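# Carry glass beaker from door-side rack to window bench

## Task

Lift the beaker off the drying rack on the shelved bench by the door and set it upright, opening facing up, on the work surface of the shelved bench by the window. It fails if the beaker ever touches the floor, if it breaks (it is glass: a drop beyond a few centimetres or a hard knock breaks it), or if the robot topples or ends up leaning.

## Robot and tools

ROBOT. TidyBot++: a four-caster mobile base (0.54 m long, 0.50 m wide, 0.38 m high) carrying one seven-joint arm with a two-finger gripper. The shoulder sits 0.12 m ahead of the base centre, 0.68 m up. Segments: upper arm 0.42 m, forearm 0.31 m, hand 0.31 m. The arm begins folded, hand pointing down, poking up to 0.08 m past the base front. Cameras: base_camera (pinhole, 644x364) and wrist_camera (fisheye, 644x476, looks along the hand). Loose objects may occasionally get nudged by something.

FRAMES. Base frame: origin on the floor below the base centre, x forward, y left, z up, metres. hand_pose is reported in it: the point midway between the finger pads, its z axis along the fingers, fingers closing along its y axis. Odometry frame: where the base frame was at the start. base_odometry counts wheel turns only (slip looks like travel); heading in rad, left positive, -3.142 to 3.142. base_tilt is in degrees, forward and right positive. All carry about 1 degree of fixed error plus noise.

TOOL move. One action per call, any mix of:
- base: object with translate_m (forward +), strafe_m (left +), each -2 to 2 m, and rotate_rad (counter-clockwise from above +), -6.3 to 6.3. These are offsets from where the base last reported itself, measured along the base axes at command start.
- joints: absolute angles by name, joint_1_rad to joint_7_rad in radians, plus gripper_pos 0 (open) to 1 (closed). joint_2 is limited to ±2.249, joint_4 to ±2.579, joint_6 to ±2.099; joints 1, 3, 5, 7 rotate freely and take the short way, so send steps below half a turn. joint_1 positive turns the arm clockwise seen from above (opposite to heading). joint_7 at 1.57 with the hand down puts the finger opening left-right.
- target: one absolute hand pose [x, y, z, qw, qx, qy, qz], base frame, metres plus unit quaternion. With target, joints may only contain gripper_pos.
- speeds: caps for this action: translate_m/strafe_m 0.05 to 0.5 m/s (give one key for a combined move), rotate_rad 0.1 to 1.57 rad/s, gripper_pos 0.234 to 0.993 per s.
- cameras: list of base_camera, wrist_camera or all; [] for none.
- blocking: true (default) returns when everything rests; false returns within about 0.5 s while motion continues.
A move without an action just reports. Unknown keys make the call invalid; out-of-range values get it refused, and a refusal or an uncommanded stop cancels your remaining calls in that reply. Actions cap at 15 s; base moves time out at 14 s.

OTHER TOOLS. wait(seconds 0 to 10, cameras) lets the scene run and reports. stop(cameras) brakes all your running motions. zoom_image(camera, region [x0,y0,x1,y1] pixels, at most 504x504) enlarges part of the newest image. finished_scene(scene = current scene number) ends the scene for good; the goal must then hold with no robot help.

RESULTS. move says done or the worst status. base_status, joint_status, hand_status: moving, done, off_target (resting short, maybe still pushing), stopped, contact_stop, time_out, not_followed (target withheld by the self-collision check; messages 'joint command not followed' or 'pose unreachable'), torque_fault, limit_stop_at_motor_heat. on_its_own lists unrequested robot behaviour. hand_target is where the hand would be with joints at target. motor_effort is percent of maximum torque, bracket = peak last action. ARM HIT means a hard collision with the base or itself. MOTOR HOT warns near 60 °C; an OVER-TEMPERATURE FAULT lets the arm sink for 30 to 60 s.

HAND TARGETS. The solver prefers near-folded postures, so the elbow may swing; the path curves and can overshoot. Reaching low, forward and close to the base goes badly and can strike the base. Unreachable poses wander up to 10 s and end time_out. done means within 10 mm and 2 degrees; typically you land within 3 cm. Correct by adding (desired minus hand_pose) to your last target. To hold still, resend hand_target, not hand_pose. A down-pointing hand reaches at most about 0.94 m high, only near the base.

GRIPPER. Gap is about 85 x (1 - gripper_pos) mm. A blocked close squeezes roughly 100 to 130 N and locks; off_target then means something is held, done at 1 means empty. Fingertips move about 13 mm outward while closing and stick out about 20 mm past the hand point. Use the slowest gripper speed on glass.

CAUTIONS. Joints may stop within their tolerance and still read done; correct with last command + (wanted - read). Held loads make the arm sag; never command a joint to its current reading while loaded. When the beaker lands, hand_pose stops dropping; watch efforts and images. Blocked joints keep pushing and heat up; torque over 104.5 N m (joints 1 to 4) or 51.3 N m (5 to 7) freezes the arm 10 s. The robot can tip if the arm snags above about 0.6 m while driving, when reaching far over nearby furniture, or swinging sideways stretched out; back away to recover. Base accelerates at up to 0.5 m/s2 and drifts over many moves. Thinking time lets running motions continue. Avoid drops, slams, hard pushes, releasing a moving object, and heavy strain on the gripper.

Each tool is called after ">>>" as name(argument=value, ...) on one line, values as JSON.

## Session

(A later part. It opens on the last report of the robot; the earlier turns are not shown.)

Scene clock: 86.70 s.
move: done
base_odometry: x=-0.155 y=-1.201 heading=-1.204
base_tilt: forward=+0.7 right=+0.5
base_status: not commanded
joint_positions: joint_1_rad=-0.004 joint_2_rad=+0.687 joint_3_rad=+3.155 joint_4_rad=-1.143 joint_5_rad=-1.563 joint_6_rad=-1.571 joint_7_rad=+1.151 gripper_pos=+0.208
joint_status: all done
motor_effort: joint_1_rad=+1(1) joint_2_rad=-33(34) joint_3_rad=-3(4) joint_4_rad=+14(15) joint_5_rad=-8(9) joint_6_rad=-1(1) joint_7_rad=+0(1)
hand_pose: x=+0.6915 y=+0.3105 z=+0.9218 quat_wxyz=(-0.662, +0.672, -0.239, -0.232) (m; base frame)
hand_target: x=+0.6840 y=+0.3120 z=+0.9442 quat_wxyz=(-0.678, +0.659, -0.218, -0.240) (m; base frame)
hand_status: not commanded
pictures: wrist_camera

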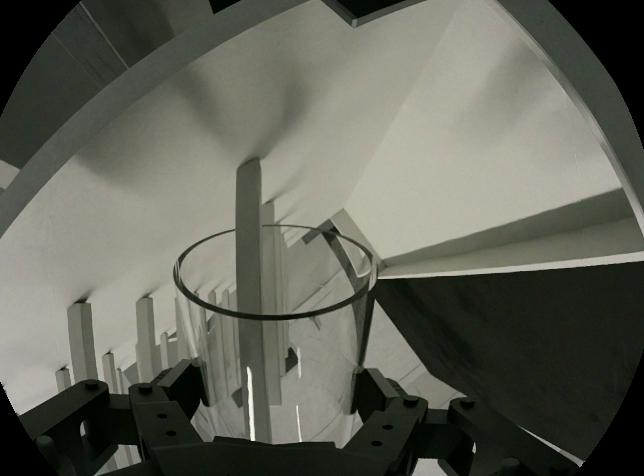

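>>> move(base={"translate_m": -0.025}, joints={"joint_2_rad": 0.635, "joint_7_rad": 1.1}, speeds={"translate_m": 0.08}, cameras=["wrist_camera"])

>>> move(base={"translate_m": -0.025}, joints={"joint_2_rad": 0.59, "joint_7_rad": 1.055}, speeds={"translate_m": 0.08}, cameras=["wrist_camera"])

Scene clock: 89.53 s.
move: done
base_odometry: x=-0.164 y=-1.177 heading=-1.204
base_tilt: forward=+0.7 right=+0.5
base_status: done
joint_positions: joint_1_rad=-0.005 joint_2_rad=+0.655 joint_3_rad=+3.155 joint_4_rad=-1.142 joint_5_rad=-1.567 joint_6_rad=-1.579 joint_7_rad=+1.130 gripper_pos=+0.217
joint_status: all done
motor_effort: joint_1_rad=+0(2) joint_2_rad=-33(36) joint_3_rad=-4(5) joint_4_rad=+14(15) joint_5_rad=-9(9) joint_6_rad=-1(4) joint_7_rad=+0(1)
hand_pose: x=+0.6808 y=+0.3113 z=+0.9421 quat_wxyz=(-0.664, +0.672, -0.232, -0.231) (m; base frame)
hand_target: x=+0.6702 y=+0.3120 z=+0.9721 quat_wxyz=(-0.678, +0.660, -0.218, -0.241) (m; base frame)
hand_status: not commanded
pictures: wrist_camera

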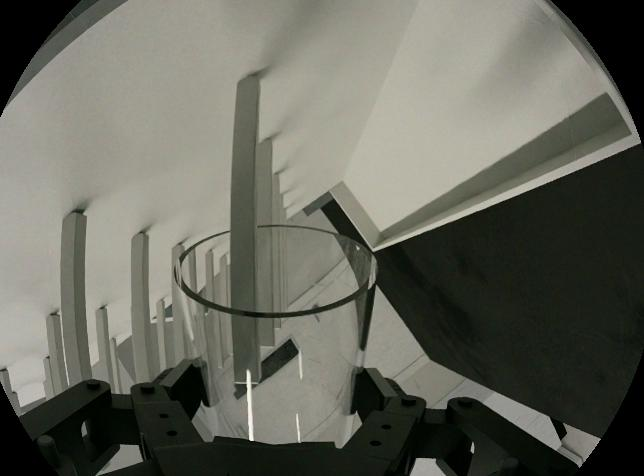

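Scene clock: 90.40 s.
move: done
base_odometry: x=-0.173 y=-1.154 heading=-1.204
base_tilt: forward=+0.8 right=+0.5
base_status: done
joint_positions: joint_1_rad=-0.005 joint_2_rad=+0.608 joint_3_rad=+3.155 joint_4_rad=-1.142 joint_5_rad=-1.567 joint_6_rad=-1.580 joint_7_rad=+1.092 gripper_pos=+0.217
joint_status: all done
motor_effort: joint_1_rad=-1(2) joint_2_rad=-33(36) joint_3_rad=-4(5) joint_4_rad=+15(15) joint_5_rad=-9(10) joint_6_rad=-1(3) joint_7_rad=+1(1)
hand_pose: x=+0.6676 y=+0.3112 z=+0.9682 quat_wxyz=(-0.665, +0.673, -0.229, -0.229) (m; base frame)
hand_target: x=+0.6565 y=+0.3120 z=+0.9966 quat_wxyz=(-0.677, +0.660, -0.217, -0.241) (m; base frame)
hand_status: not commanded
pictures: wrist_camera

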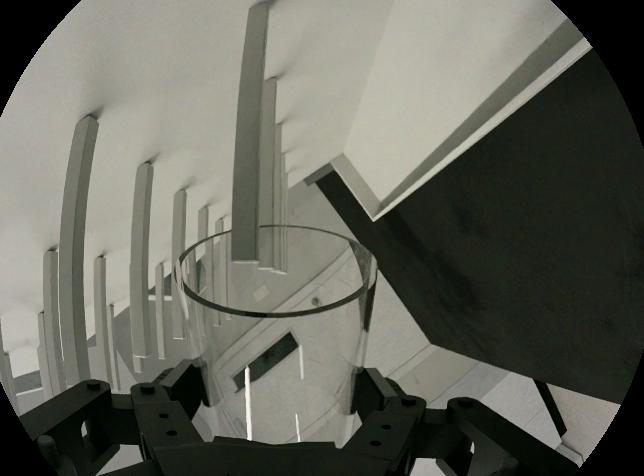

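>>> move(base={"translate_m": -0.035}, joints={"joint_2_rad": 0.54, "joint_7_rad": 1.01}, speeds={"translate_m": 0.08}, cameras=["wrist_camera"])

>>> move(base={"translate_m": -0.4}, speeds={"translate_m": 0.2}, joints={"gripper_pos": 0.235})

Scene clock: 92.30 s.
move: done
base_odometry: x=-0.185 y=-1.121 heading=-1.204
base_tilt: forward=+0.7 right=+0.5
base_status: done
joint_positions: joint_1_rad=-0.005 joint_2_rad=+0.556 joint_3_rad=+3.155 joint_4_rad=-1.142 joint_5_rad=-1.567 joint_6_rad=-1.580 joint_7_rad=+1.048 gripper_pos=+0.217
joint_status: all done
motor_effort: joint_1_rad=+0(1) joint_2_rad=-31(35) joint_3_rad=-3(5) joint_4_rad=+15(16) joint_5_rad=-8(10) joint_6_rad=-1(2) joint_7_rad=-1(1)
hand_pose: x=+0.6521 y=+0.3111 z=+0.9963 quat_wxyz=(-0.666, +0.674, -0.226, -0.226) (m; base frame)
hand_target: x=+0.6401 y=+0.3120 z=+1.0231 quat_wxyz=(-0.677, +0.662, -0.215, -0.240) (m; base frame)
hand_status: not commanded
pictures: wrist_camera

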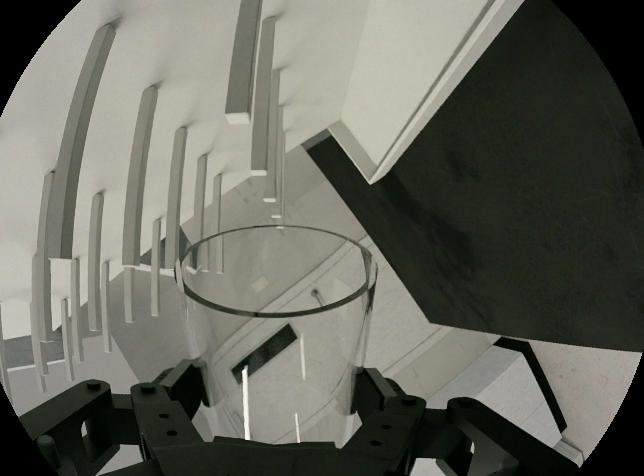

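Scene clock: 95.03 s.
move: done
base_odometry: x=-0.328 y=-0.748 heading=-1.204
base_tilt: forward=+0.7 right=+0.5
base_status: done
joint_positions: joint_1_rad=-0.005 joint_2_rad=+0.555 joint_3_rad=+3.155 joint_4_rad=-1.142 joint_5_rad=-1.567 joint_6_rad=-1.580 joint_7_rad=+1.048 gripper_pos=+0.221
joint_status: all done
motor_effort: joint_1_rad=+0(2) joint_2_rad=-31(34) joint_3_rad=-3(5) joint_4_rad=+15(15) joint_5_rad=-8(10) joint_6_rad=-1(1) joint_7_rad=+0(1)
hand_pose: x=+0.6516 y=+0.3110 z=+0.9972 quat_wxyz=(-0.666, +0.674, -0.226, -0.226) (m; base frame)
hand_target: x=+0.6401 y=+0.3120 z=+1.0231 quat_wxyz=(-0.677, +0.662, -0.215, -0.240) (m; base frame)
hand_status: not commanded
pictures: base_camera, wrist_camera

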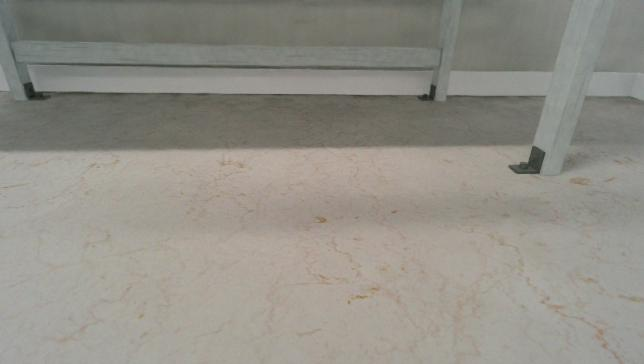

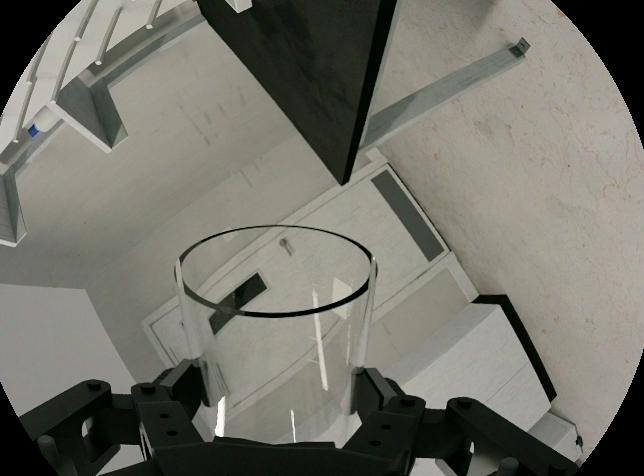

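>>> move(base={"translate_m": -0.45}, speeds={"translate_m": 0.3}, joints={"joint_2_rad": 0.136, "joint_4_rad": -1.927, "joint_7_rad": 3.6})

>>> move(base={"rotate_rad": 3.14}, speeds={"rotate_rad": 0.8})

Scene clock: 103.73 s.
move: done
base_odometry: x=-0.489 y=-0.327 heading=-1.204
base_tilt: forward=+0.7 right=+0.5
base_status: done
joint_positions: joint_1_rad=-0.005 joint_2_rad=+0.161 joint_3_rad=+3.155 joint_4_rad=-1.918 joint_5_rad=-1.567 joint_6_rad=-1.580 joint_7_rad=+3.558 gripper_pos=+0.221
joint_status: all done
motor_effort: joint_1_rad=-1(2) joint_2_rad=-17(34) joint_3_rad=-1(5) joint_4_rad=+13(16) joint_5_rad=-7(10) joint_6_rad=-4(5) joint_7_rad=+0(1)
hand_pose: x=+0.4610 y=+0.3099 z=+0.9441 quat_wxyz=(-0.523, +0.522, +0.477, +0.476) (m; base frame)
hand_target: x=+0.4496 y=+0.3120 z=+0.9627 quat_wxyz=(-0.521, +0.495, +0.485, +0.498) (m; base frame)
hand_status: not commanded
pictures: base_camera, wrist_camera

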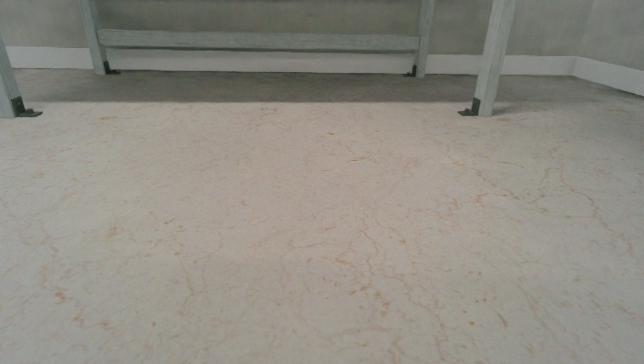

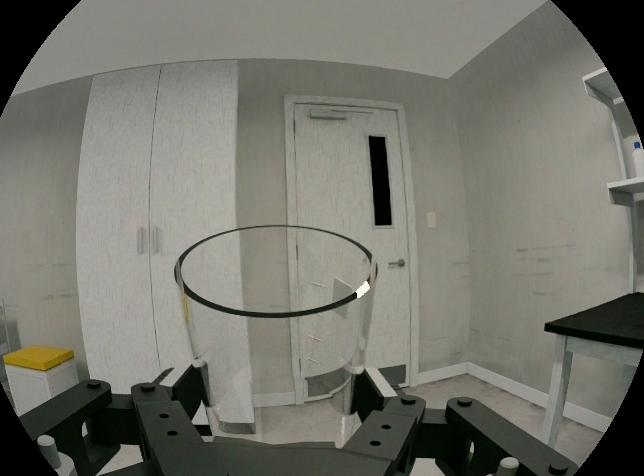

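Scene clock: 108.53 s.
move: done
base_odometry: x=-0.489 y=-0.327 heading=+1.935
base_tilt: forward=+0.7 right=+0.5
base_status: done
joint_positions: joint_1_rad=-0.002 joint_2_rad=+0.161 joint_3_rad=+3.153 joint_4_rad=-1.918 joint_5_rad=-1.567 joint_6_rad=-1.580 joint_7_rad=+3.561 gripper_pos=+0.221
joint_status: not commanded
motor_effort: joint_1_rad=+0(3) joint_2_rad=-18(18) joint_3_rad=-2(3) joint_4_rad=+13(13) joint_5_rad=-8(9) joint_6_rad=-4(5) joint_7_rad=+0(1)
hand_pose: x=+0.4607 y=+0.3099 z=+0.9445 quat_wxyz=(-0.522, +0.521, +0.478, +0.477) (m; base frame)
hand_target: x=+0.4496 y=+0.3120 z=+0.9627 quat_wxyz=(-0.521, +0.495, +0.485, +0.498) (m; base frame)
hand_status: not commanded
pictures: base_camera, wrist_camera

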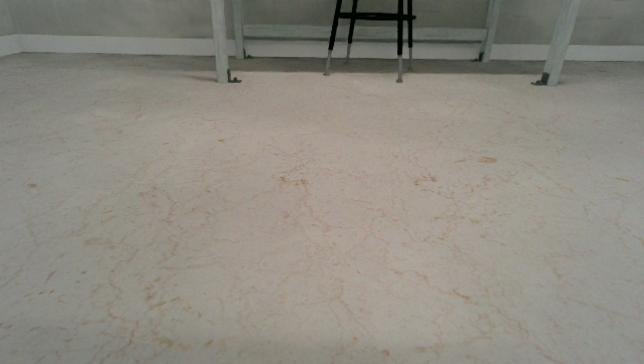

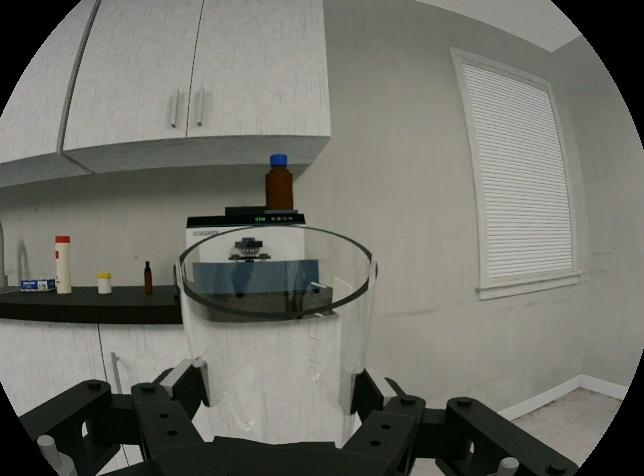

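>>> move(base={"translate_m": 0.95, "strafe_m": -0.4}, speeds={"translate_m": 0.35})

Scene clock: 114.20 s.
move: done
base_odometry: x=-0.454 y=+0.703 heading=+1.936
base_tilt: forward=+0.8 right=+0.5
base_status: done
joint_positions: joint_1_rad=-0.002 joint_2_rad=+0.151 joint_3_rad=+3.153 joint_4_rad=-1.919 joint_5_rad=-1.567 joint_6_rad=-1.580 joint_7_rad=+3.561 gripper_pos=+0.221
joint_status: not commanded
motor_effort: joint_1_rad=+1(2) joint_2_rad=-17(19) joint_3_rad=-2(3) joint_4_rad=+13(14) joint_5_rad=-7(9) joint_6_rad=-4(5) joint_7_rad=+0(1)
hand_pose: x=+0.4581 y=+0.3099 z=+0.9472 quat_wxyz=(-0.520, +0.519, +0.480, +0.479) (m; base frame)
hand_target: x=+0.4496 y=+0.3120 z=+0.9627 quat_wxyz=(-0.521, +0.495, +0.485, +0.498) (m; base frame)
hand_status: not commanded
pictures: base_camera, wrist_camera

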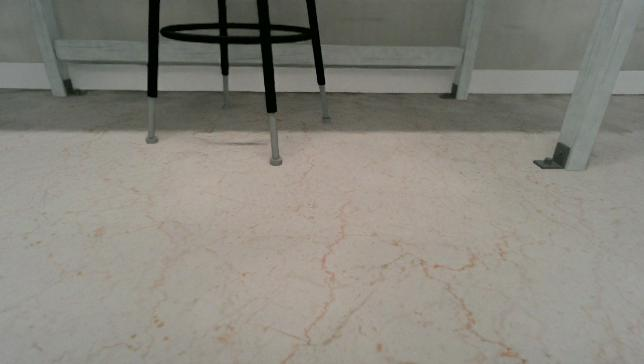

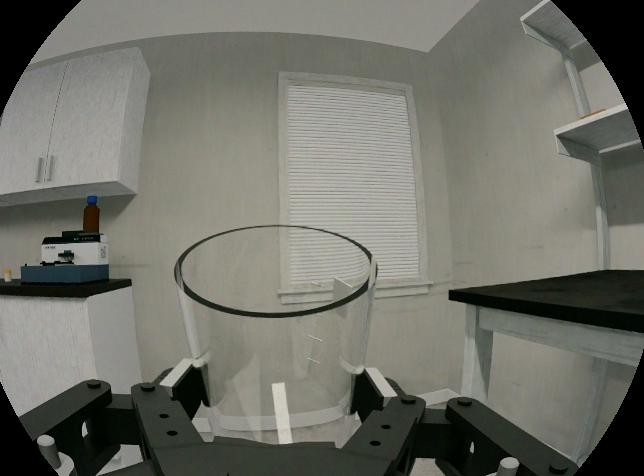

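>>> move(joints={"joint_2_rad": 0.075, "joint_4_rad": -1.229, "joint_5_rad": -1.17, "joint_7_rad": 2.9})

Scene clock: 120.60 s.
move: done
base_odometry: x=-0.454 y=+0.703 heading=+1.936
base_tilt: forward=+0.8 right=+0.5
base_status: not commanded
joint_positions: joint_1_rad=-0.002 joint_2_rad=+0.098 joint_3_rad=+3.153 joint_4_rad=-1.255 joint_5_rad=-1.217 joint_6_rad=-1.580 joint_7_rad=+2.941 gripper_pos=+0.221
joint_status: all done
motor_effort: joint_1_rad=+0(1) joint_2_rad=-17(20) joint_3_rad=-1(2) joint_4_rad=+15(16) joint_5_rad=-9(10) joint_6_rad=+3(4) joint_7_rad=+0(2)
hand_pose: x=+0.4899 y=+0.2904 z=+1.0627 quat_wxyz=(-0.384, +0.593, +0.564, +0.427) (m; base frame)
hand_target: x=+0.4769 y=+0.2876 z=+1.0651 quat_wxyz=(-0.369, +0.601, +0.575, +0.415) (m; base frame)
hand_status: not commanded
pictures: base_camera, wrist_camera

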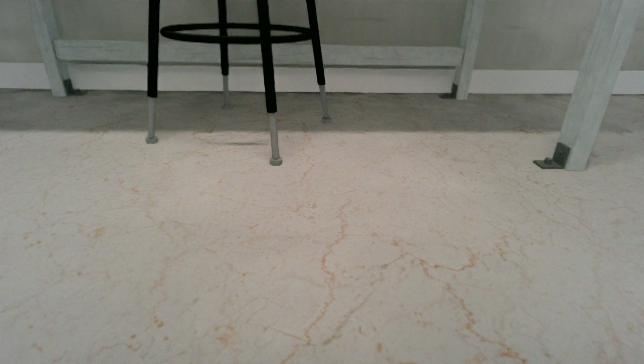

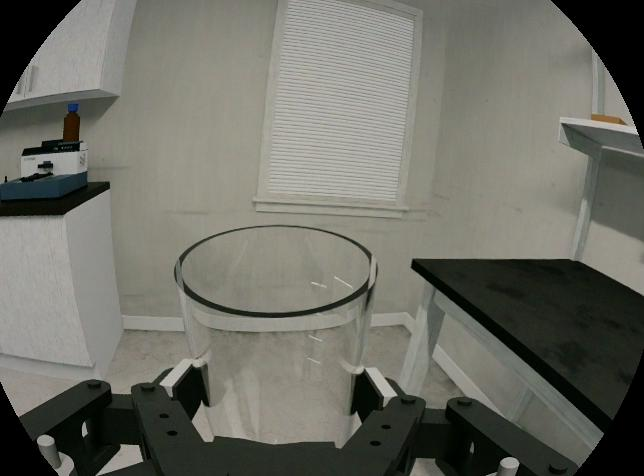

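>>> move(base={"translate_m": 0.2}, speeds={"translate_m": 0.2}, joints={"joint_5_rad": -1.11})

Scene clock: 128.77 s.
move: done
base_odometry: x=-0.526 y=+0.890 heading=+1.936
base_tilt: forward=+0.8 right=+0.5
base_status: done
joint_positions: joint_1_rad=-0.002 joint_2_rad=+0.086 joint_3_rad=+3.152 joint_4_rad=-1.254 joint_5_rad=-1.145 joint_6_rad=-1.580 joint_7_rad=+2.939 gripper_pos=+0.221
joint_status: all done
motor_effort: joint_1_rad=-1(2) joint_2_rad=-17(21) joint_3_rad=-1(2) joint_4_rad=+15(15) joint_5_rad=-8(9) joint_6_rad=+3(4) joint_7_rad=+0(1)
hand_pose: x=+0.4900 y=+0.2819 z=+1.0474 quat_wxyz=(-0.356, +0.609, +0.576, +0.413) (m; base frame)
hand_target: x=+0.4814 y=+0.2799 z=+1.0487 quat_wxyz=(-0.348, +0.616, +0.582, +0.401) (m; base frame)
hand_status: not commanded
pictures: base_camera, wrist_camera

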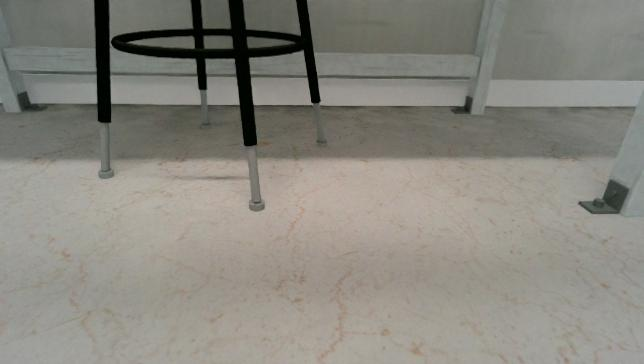

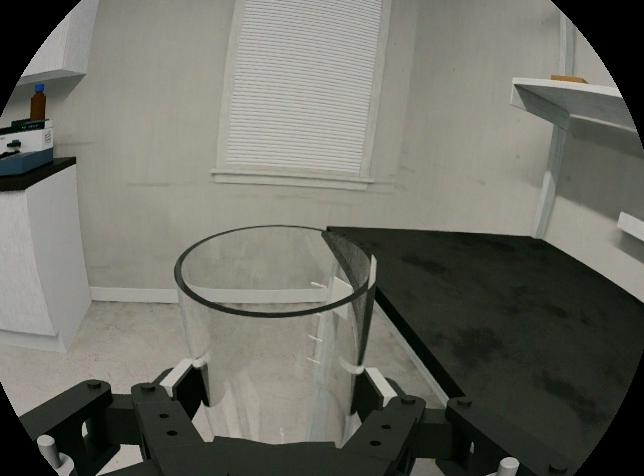

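>>> move(base={"translate_m": 0.26}, speeds={"translate_m": 0.2}, cameras=["wrist_camera"])

>>> move(joints={"joint_4_rad": -1.44, "joint_7_rad": 3.12})

Scene clock: 135.03 s.
move: done
base_odometry: x=-0.618 y=+1.133 heading=+1.936
base_tilt: forward=+0.7 right=+0.5
base_status: done
joint_positions: joint_1_rad=-0.002 joint_2_rad=+0.082 joint_3_rad=+3.152 joint_4_rad=-1.253 joint_5_rad=-1.145 joint_6_rad=-1.580 joint_7_rad=+2.939 gripper_pos=+0.221
joint_status: not commanded
motor_effort: joint_1_rad=+0(1) joint_2_rad=-17(20) joint_3_rad=+0(2) joint_4_rad=+15(15) joint_5_rad=-8(9) joint_6_rad=+3(4) joint_7_rad=-1(1)
hand_pose: x=+0.4887 y=+0.2819 z=+1.0488 quat_wxyz=(-0.355, +0.608, +0.577, +0.414) (m; base frame)
hand_target: x=+0.4814 y=+0.2799 z=+1.0487 quat_wxyz=(-0.348, +0.616, +0.582, +0.401) (m; base frame)
hand_status: not commanded
pictures: wrist_camera

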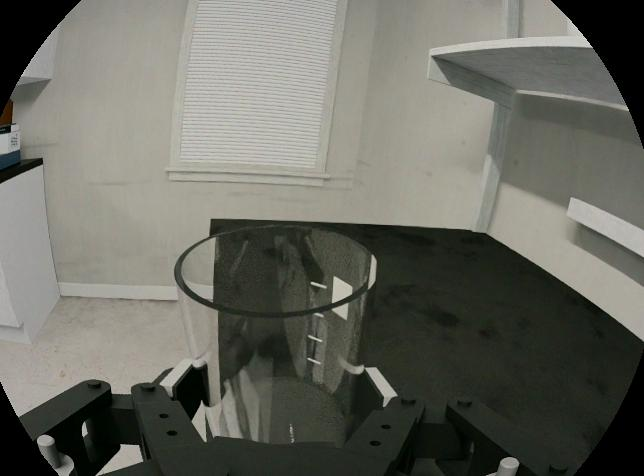

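Scene clock: 136.23 s.
move: done
base_odometry: x=-0.618 y=+1.133 heading=+1.936
base_tilt: forward=+0.7 right=+0.5
base_status: not commanded
joint_positions: joint_1_rad=-0.002 joint_2_rad=+0.082 joint_3_rad=+3.152 joint_4_rad=-1.432 joint_5_rad=-1.145 joint_6_rad=-1.581 joint_7_rad=+3.079 gripper_pos=+0.221
joint_status: all done
motor_effort: joint_1_rad=+0(1) joint_2_rad=-17(18) joint_3_rad=-1(2) joint_4_rad=+15(16) joint_5_rad=-9(9) joint_6_rad=+1(3) joint_7_rad=+0(2)
hand_pose: x=+0.4741 y=+0.2820 z=+0.9904 quat_wxyz=(-0.379, +0.603, +0.586, +0.386) (m; base frame)
hand_target: x=+0.4630 y=+0.2799 z=+0.9806 quat_wxyz=(-0.368, +0.592, +0.610, +0.376) (m; base frame)
hand_status: not commanded
pictures: base_camera, wrist_camera

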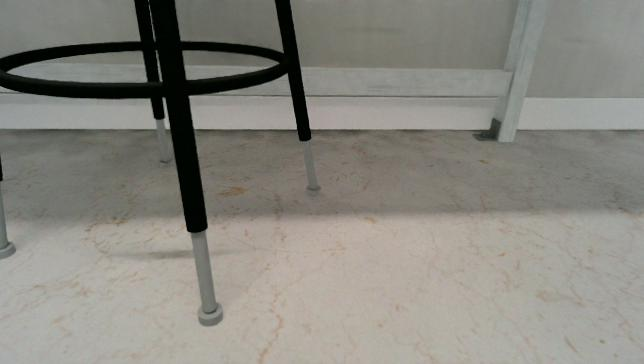

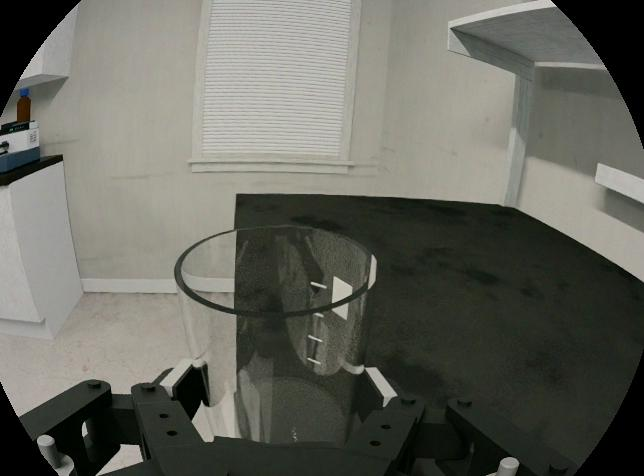

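>>> move(joints={"joint_4_rad": -1.56, "joint_7_rad": 3.26}, cameras=["wrist_camera"])

>>> zoom_image(camera="wrist_camera", region=[140, 200, 440, 476])

Scene clock: 138.93 s.
move: done
base_odometry: x=-0.618 y=+1.133 heading=+1.936
base_tilt: forward=+0.7 right=+0.5
base_status: not commanded
joint_positions: joint_1_rad=-0.002 joint_2_rad=+0.082 joint_3_rad=+3.152 joint_4_rad=-1.554 joint_5_rad=-1.145 joint_6_rad=-1.581 joint_7_rad=+3.219 gripper_pos=+0.221
joint_status: all done
motor_effort: joint_1_rad=-1(1) joint_2_rad=-17(17) joint_3_rad=-1(2) joint_4_rad=+15(16) joint_5_rad=-8(9) joint_6_rad=+0(1) joint_7_rad=-1(1)
hand_pose: x=+0.4583 y=+0.2821 z=+0.9527 quat_wxyz=(-0.389, +0.584, +0.604, +0.378) (m; base frame)
hand_target: x=+0.4463 y=+0.2799 z=+0.9440 quat_wxyz=(-0.380, +0.571, +0.629, +0.368) (m; base frame)
hand_status: not commanded
pictures: wrist_camera

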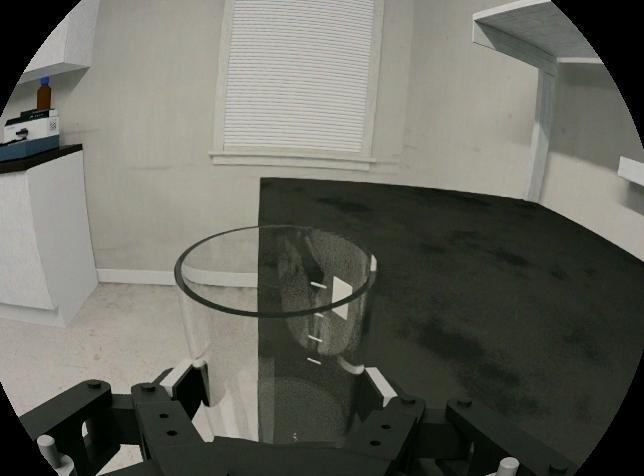

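Scaled by 1.680.

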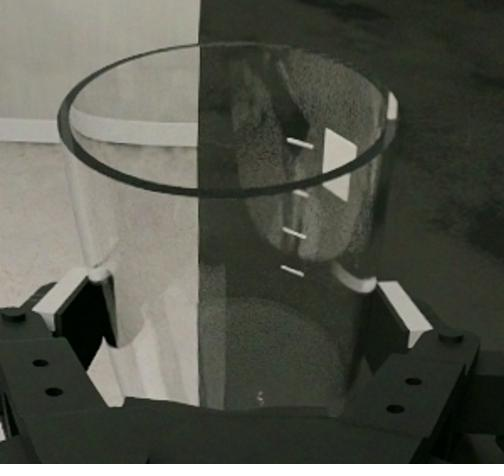

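>>> move(joints={"joint_4_rad": -1.4, "joint_7_rad": 3.1}, cameras=[])

>>> move(base={"rotate_rad": -0.19, "translate_m": 0.07}, speeds={"translate_m": 0.1, "rotate_rad": 0.3})

Scene clock: 145.60 s.
move: done
base_odometry: x=-0.618 y=+1.133 heading=+1.936
base_tilt: forward=+0.7 right=+0.5
base_status: not commanded
joint_positions: joint_1_rad=-0.002 joint_2_rad=+0.082 joint_3_rad=+3.152 joint_4_rad=-1.423 joint_5_rad=-1.145 joint_6_rad=-1.581 joint_7_rad=+3.138 gripper_pos=+0.221
joint_status: all done
motor_effort: joint_1_rad=+0(1) joint_2_rad=-17(18) joint_3_rad=-1(2) joint_4_rad=+15(16) joint_5_rad=-9(9) joint_6_rad=+2(2) joint_7_rad=+0(1)
hand_pose: x=+0.4751 y=+0.2820 z=+0.9933 quat_wxyz=(-0.365, +0.583, +0.605, +0.400) (m; base frame)
hand_target: x=+0.4676 y=+0.2799 z=+0.9932 quat_wxyz=(-0.360, +0.590, +0.612, +0.384) (m; base frame)
hand_status: not commanded
pictures: none
No camera images: "cameras" was empty.

Scene clock: 146.87 s.
move: done
base_odometry: x=-0.643 y=+1.198 heading=+1.745
base_tilt: forward=+0.7 right=+0.5
base_status: done
joint_positions: joint_1_rad=+0.000 joint_2_rad=+0.081 joint_3_rad=+3.149 joint_4_rad=-1.423 joint_5_rad=-1.145 joint_6_rad=-1.581 joint_7_rad=+3.138 gripper_pos=+0.221
joint_status: not commanded
motor_effort: joint_1_rad=+0(3) joint_2_rad=-17(19) joint_3_rad=-1(3) joint_4_rad=+15(15) joint_5_rad=-8(9) joint_6_rad=+2(3) joint_7_rad=+0(1)
hand_pose: x=+0.4745 y=+0.2820 z=+0.9939 quat_wxyz=(-0.365, +0.583, +0.606, +0.400) (m; base frame)
hand_target: x=+0.4676 y=+0.2799 z=+0.9932 quat_wxyz=(-0.360, +0.590, +0.612, +0.384) (m; base frame)
hand_status: not commanded
pictures: base_camera, wrist_camera

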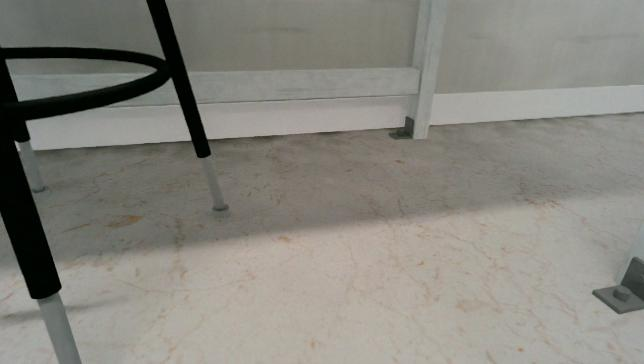

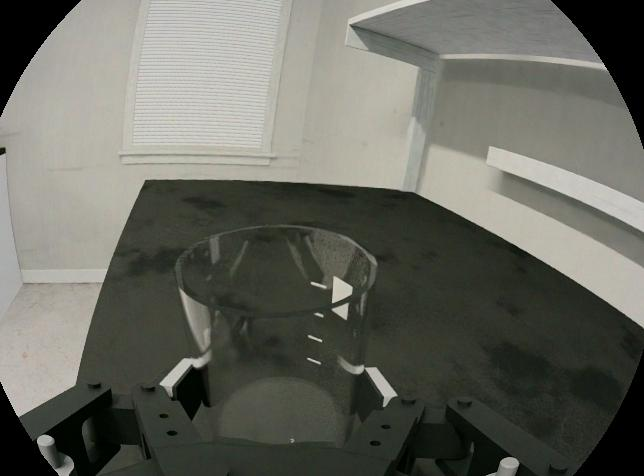

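>>> move(joints={"joint_4_rad": -1.58, "joint_7_rad": 3.2}, cameras=["wrist_camera"])

>>> zoom_image(camera="wrist_camera", region=[140, 200, 440, 476])

Scene clock: 156.67 s.
move: done
base_odometry: x=-0.643 y=+1.198 heading=+1.745
base_tilt: forward=+0.7 right=+0.5
base_status: not commanded
joint_positions: joint_1_rad=+0.000 joint_2_rad=+0.081 joint_3_rad=+3.149 joint_4_rad=-1.572 joint_5_rad=-1.145 joint_6_rad=-1.581 joint_7_rad=+3.165 gripper_pos=+0.221
joint_status: all done
motor_effort: joint_1_rad=-1(1) joint_2_rad=-16(18) joint_3_rad=-1(2) joint_4_rad=+14(16) joint_5_rad=-7(9) joint_6_rad=+0(2) joint_7_rad=-1(1)
hand_pose: x=+0.4550 y=+0.2822 z=+0.9477 quat_wxyz=(-0.404, +0.603, +0.585, +0.362) (m; base frame)
hand_target: x=+0.4431 y=+0.2799 z=+0.9382 quat_wxyz=(-0.396, +0.593, +0.607, +0.350) (m; base frame)
hand_status: not commanded
pictures: wrist_camera

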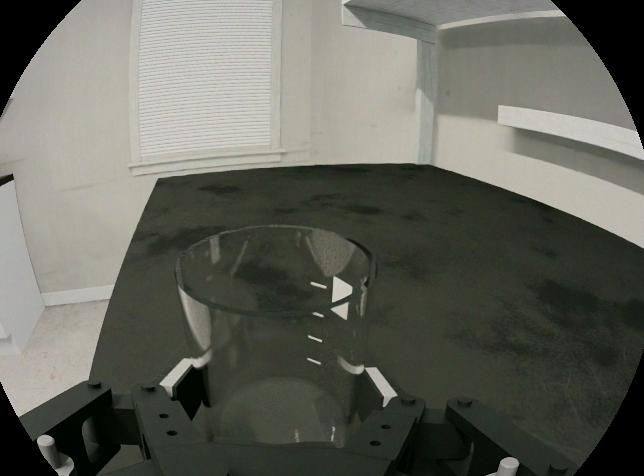

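Scaled by 1.680.

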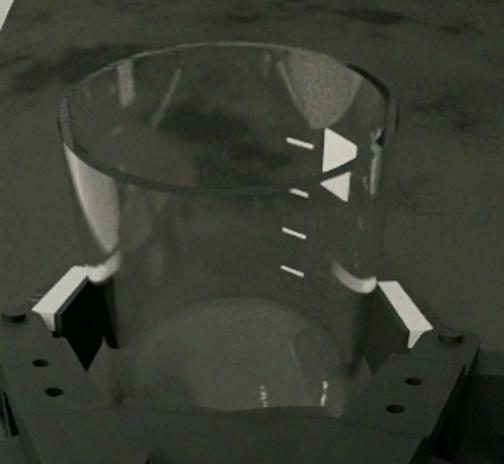

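>>> move(joints={"joint_4_rad": -1.64, "joint_7_rad": 3.24}, cameras=["wrist_camera"])

>>> move(joints={"joint_4_rad": -1.67, "joint_7_rad": 3.27}, cameras=["wrist_camera"])

Scene clock: 158.37 s.
move: done
base_odometry: x=-0.643 y=+1.198 heading=+1.745
base_tilt: forward=+0.7 right=+0.5
base_status: not commanded
joint_positions: joint_1_rad=+0.000 joint_2_rad=+0.066 joint_3_rad=+3.149 joint_4_rad=-1.599 joint_5_rad=-1.152 joint_6_rad=-1.581 joint_7_rad=+3.199 gripper_pos=+0.221
joint_status: all done
motor_effort: joint_1_rad=-1(2) joint_2_rad=-11(16) joint_3_rad=-1(2) joint_4_rad=+10(14) joint_5_rad=+1(7) joint_6_rad=-1(1) joint_7_rad=+0(1)
hand_pose: x=+0.4471 y=+0.2830 z=+0.9466 quat_wxyz=(-0.403, +0.594, +0.591, +0.367) (m; base frame)
hand_target: x=+0.4328 y=+0.2799 z=+0.9209 quat_wxyz=(-0.408, +0.591, +0.607, +0.340) (m; base frame)
hand_status: not commanded
pictures: wrist_camera

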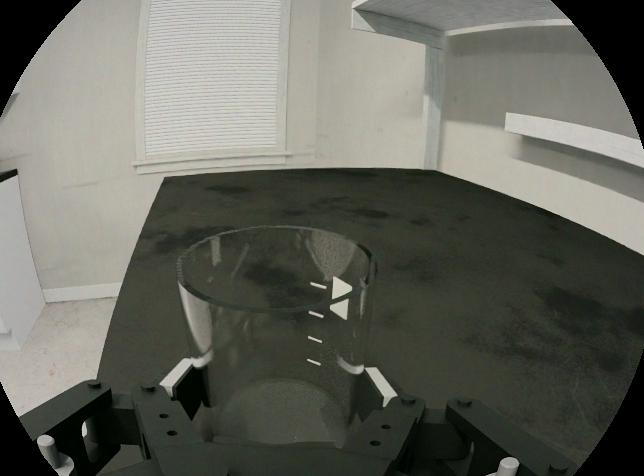

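Scene clock: 159.00 s.
move: done
base_odometry: x=-0.643 y=+1.198 heading=+1.745
base_tilt: forward=+0.7 right=+0.5
base_status: not commanded
joint_positions: joint_1_rad=+0.001 joint_2_rad=+0.057 joint_3_rad=+3.149 joint_4_rad=-1.616 joint_5_rad=-1.161 joint_6_rad=-1.581 joint_7_rad=+3.226 gripper_pos=+0.221
joint_status: all done
motor_effort: joint_1_rad=-1(3) joint_2_rad=-10(12) joint_3_rad=-1(2) joint_4_rad=+8(10) joint_5_rad=+4(5) joint_6_rad=-1(2) joint_7_rad=+1(2)
hand_pose: x=+0.4426 y=+0.2840 z=+0.9468 quat_wxyz=(-0.404, +0.586, +0.595, +0.373) (m; base frame)
hand_target: x=+0.4273 y=+0.2799 z=+0.9125 quat_wxyz=(-0.412, +0.587, +0.610, +0.338) (m; base frame)
hand_status: not commanded
pictures: wrist_camera

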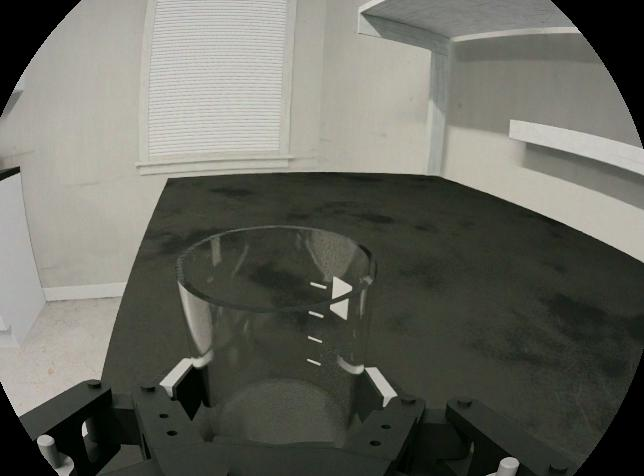

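>>> move(joints={"joint_4_rad": -1.62}, cameras=[])

>>> move(joints={"gripper_pos": 0.17}, speeds={"gripper_pos": 0.234}, cameras=["wrist_camera"])

>>> zoom_image(camera="wrist_camera", region=[140, 200, 440, 476])

Scene clock: 161.27 s.
move: done
base_odometry: x=-0.643 y=+1.198 heading=+1.745
base_tilt: forward=+0.7 right=+0.5
base_status: not commanded
joint_positions: joint_1_rad=+0.001 joint_2_rad=+0.057 joint_3_rad=+3.149 joint_4_rad=-1.612 joint_5_rad=-1.158 joint_6_rad=-1.583 joint_7_rad=+3.227 gripper_pos=+0.221
joint_status: all done
motor_effort: joint_1_rad=+1(2) joint_2_rad=-12(12) joint_3_rad=-1(2) joint_4_rad=+11(11) joint_5_rad=+0(5) joint_6_rad=+0(1) joint_7_rad=+0(1)
hand_pose: x=+0.4426 y=+0.2836 z=+0.9473 quat_wxyz=(-0.402, +0.585, +0.597, +0.373) (m; base frame)
hand_target: x=+0.4364 y=+0.2799 z=+0.9266 quat_wxyz=(-0.396, +0.578, +0.620, +0.352) (m; base frame)
hand_status: not commanded
pictures: none
No camera images: "cameras" was empty.

Scene clock: 162.03 s.
move: done
base_odometry: x=-0.643 y=+1.198 heading=+1.745
base_tilt: forward=+0.7 right=+0.5
base_status: not commanded
joint_positions: joint_1_rad=+0.001 joint_2_rad=+0.064 joint_3_rad=+3.149 joint_4_rad=-1.616 joint_5_rad=-1.133 joint_6_rad=-1.583 joint_7_rad=+3.231 gripper_pos=+0.172
joint_status: all done
motor_effort: joint_1_rad=-1(1) joint_2_rad=-15(16) joint_3_rad=-1(2) joint_4_rad=+14(14) joint_5_rad=-7(8) joint_6_rad=-1(1) joint_7_rad=-1(1)
hand_pose: x=+0.4428 y=+0.2804 z=+0.9367 quat_wxyz=(-0.398, +0.590, +0.602, +0.363) (m; base frame)
hand_target: x=+0.4364 y=+0.2799 z=+0.9266 quat_wxyz=(-0.396, +0.578, +0.620, +0.352) (m; base frame)
hand_status: not commanded
pictures: wrist_camera

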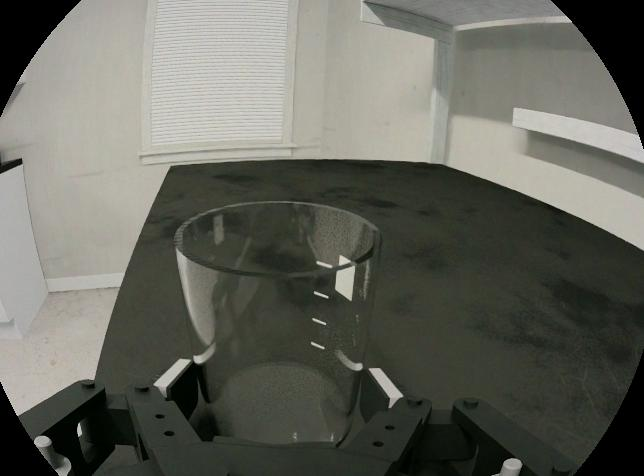

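Scaled by 1.680.

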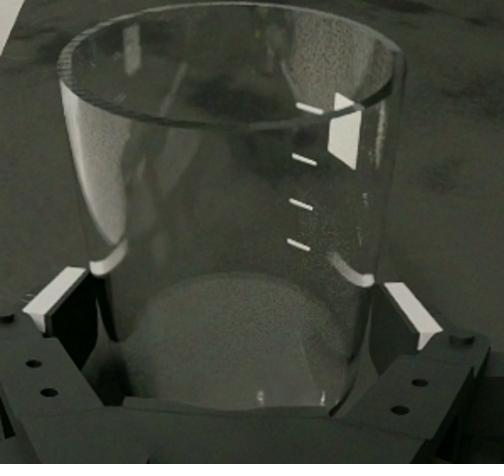

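>>> move(joints={"gripper_pos": 0.0}, speeds={"gripper_pos": 0.234}, cameras=["wrist_camera"])

>>> move(base={"strafe_m": -0.04}, speeds={"strafe_m": 0.05}, cameras=["wrist_camera"])

Scene clock: 164.13 s.
move: done
base_odometry: x=-0.643 y=+1.198 heading=+1.745
base_tilt: forward=+0.8 right=+0.5
base_status: not commanded
joint_positions: joint_1_rad=+0.001 joint_2_rad=+0.064 joint_3_rad=+3.149 joint_4_rad=-1.616 joint_5_rad=-1.133 joint_6_rad=-1.583 joint_7_rad=+3.231 gripper_pos=+0.000
joint_status: all done
motor_effort: joint_1_rad=+0(1) joint_2_rad=-15(16) joint_3_rad=+0(2) joint_4_rad=+14(14) joint_5_rad=-7(8) joint_6_rad=+0(1) joint_7_rad=-1(1)
hand_pose: x=+0.4428 y=+0.2804 z=+0.9367 quat_wxyz=(-0.398, +0.590, +0.602, +0.363) (m; base frame)
hand_target: x=+0.4364 y=+0.2799 z=+0.9266 quat_wxyz=(-0.396, +0.578, +0.620, +0.352) (m; base frame)
hand_status: not commanded
pictures: wrist_camera

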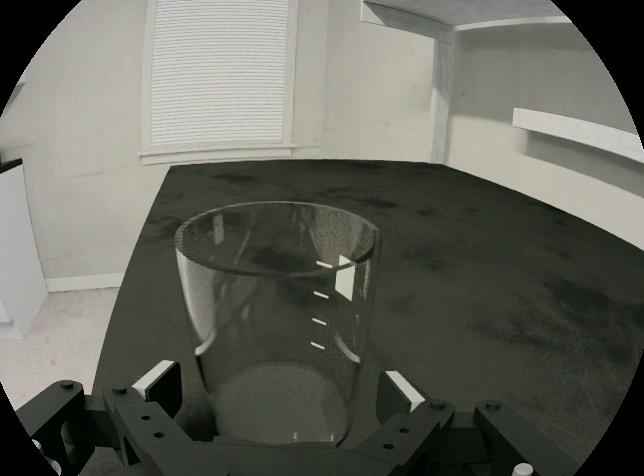

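Scene clock: 165.40 s.
move: done
base_odometry: x=-0.604 y=+1.205 heading=+1.745
base_tilt: forward=+0.7 right=+0.5
base_status: done
joint_positions: joint_1_rad=+0.001 joint_2_rad=+0.064 joint_3_rad=+3.149 joint_4_rad=-1.616 joint_5_rad=-1.133 joint_6_rad=-1.583 joint_7_rad=+3.231 gripper_pos=+0.000
joint_status: not commanded
motor_effort: joint_1_rad=+0(1) joint_2_rad=-15(16) joint_3_rad=-1(3) joint_4_rad=+14(14) joint_5_rad=-7(8) joint_6_rad=+0(1) joint_7_rad=+0(1)
hand_pose: x=+0.4428 y=+0.2804 z=+0.9367 quat_wxyz=(-0.398, +0.590, +0.602, +0.363) (m; base frame)
hand_target: x=+0.4364 y=+0.2799 z=+0.9266 quat_wxyz=(-0.396, +0.578, +0.620, +0.352) (m; base frame)
hand_status: not commanded
pictures: wrist_camera

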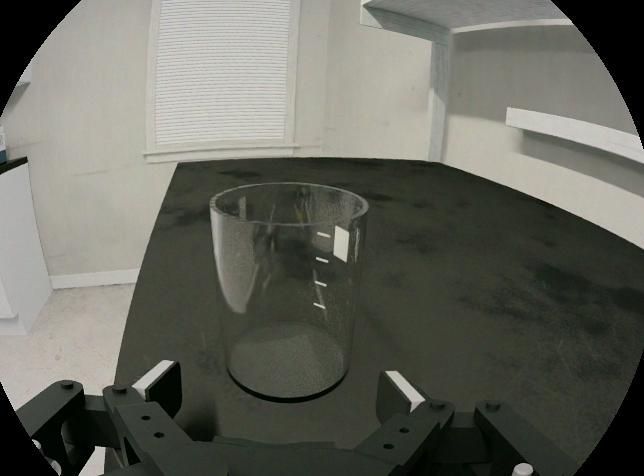

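>>> move(base={"strafe_m": -0.12}, speeds={"strafe_m": 0.15}, cameras=["wrist_camera"])

>>> finished_scene(scene=1)

Scene clock: 167.53 s.
move: done
base_odometry: x=-0.486 y=+1.226 heading=+1.745
base_tilt: forward=+0.7 right=+0.5
base_status: done
joint_positions: joint_1_rad=+0.001 joint_2_rad=+0.064 joint_3_rad=+3.149 joint_4_rad=-1.616 joint_5_rad=-1.133 joint_6_rad=-1.583 joint_7_rad=+3.231 gripper_pos=+0.000
joint_status: not commanded
motor_effort: joint_1_rad=-1(2) joint_2_rad=-15(16) joint_3_rad=-1(2) joint_4_rad=+14(14) joint_5_rad=-7(8) joint_6_rad=+0(1) joint_7_rad=+0(1)
hand_pose: x=+0.4427 y=+0.2806 z=+0.9367 quat_wxyz=(-0.398, +0.590, +0.602, +0.363) (m; base frame)
hand_target: x=+0.4364 y=+0.2799 z=+0.9266 quat_wxyz=(-0.396, +0.578, +0.620, +0.352) (m; base frame)
hand_status: not commanded
pictures: wrist_camera

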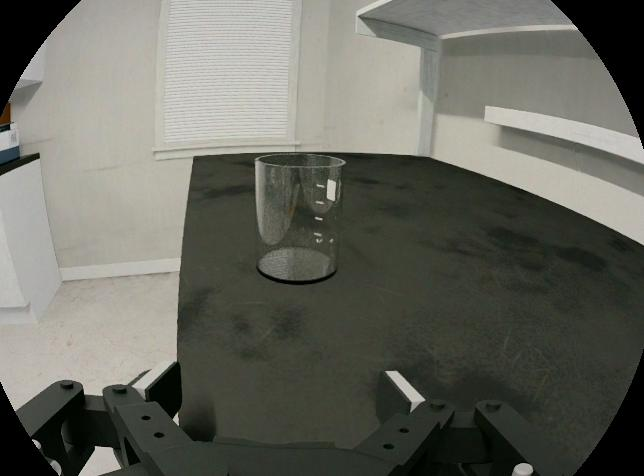

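The scene is finished: the task was done.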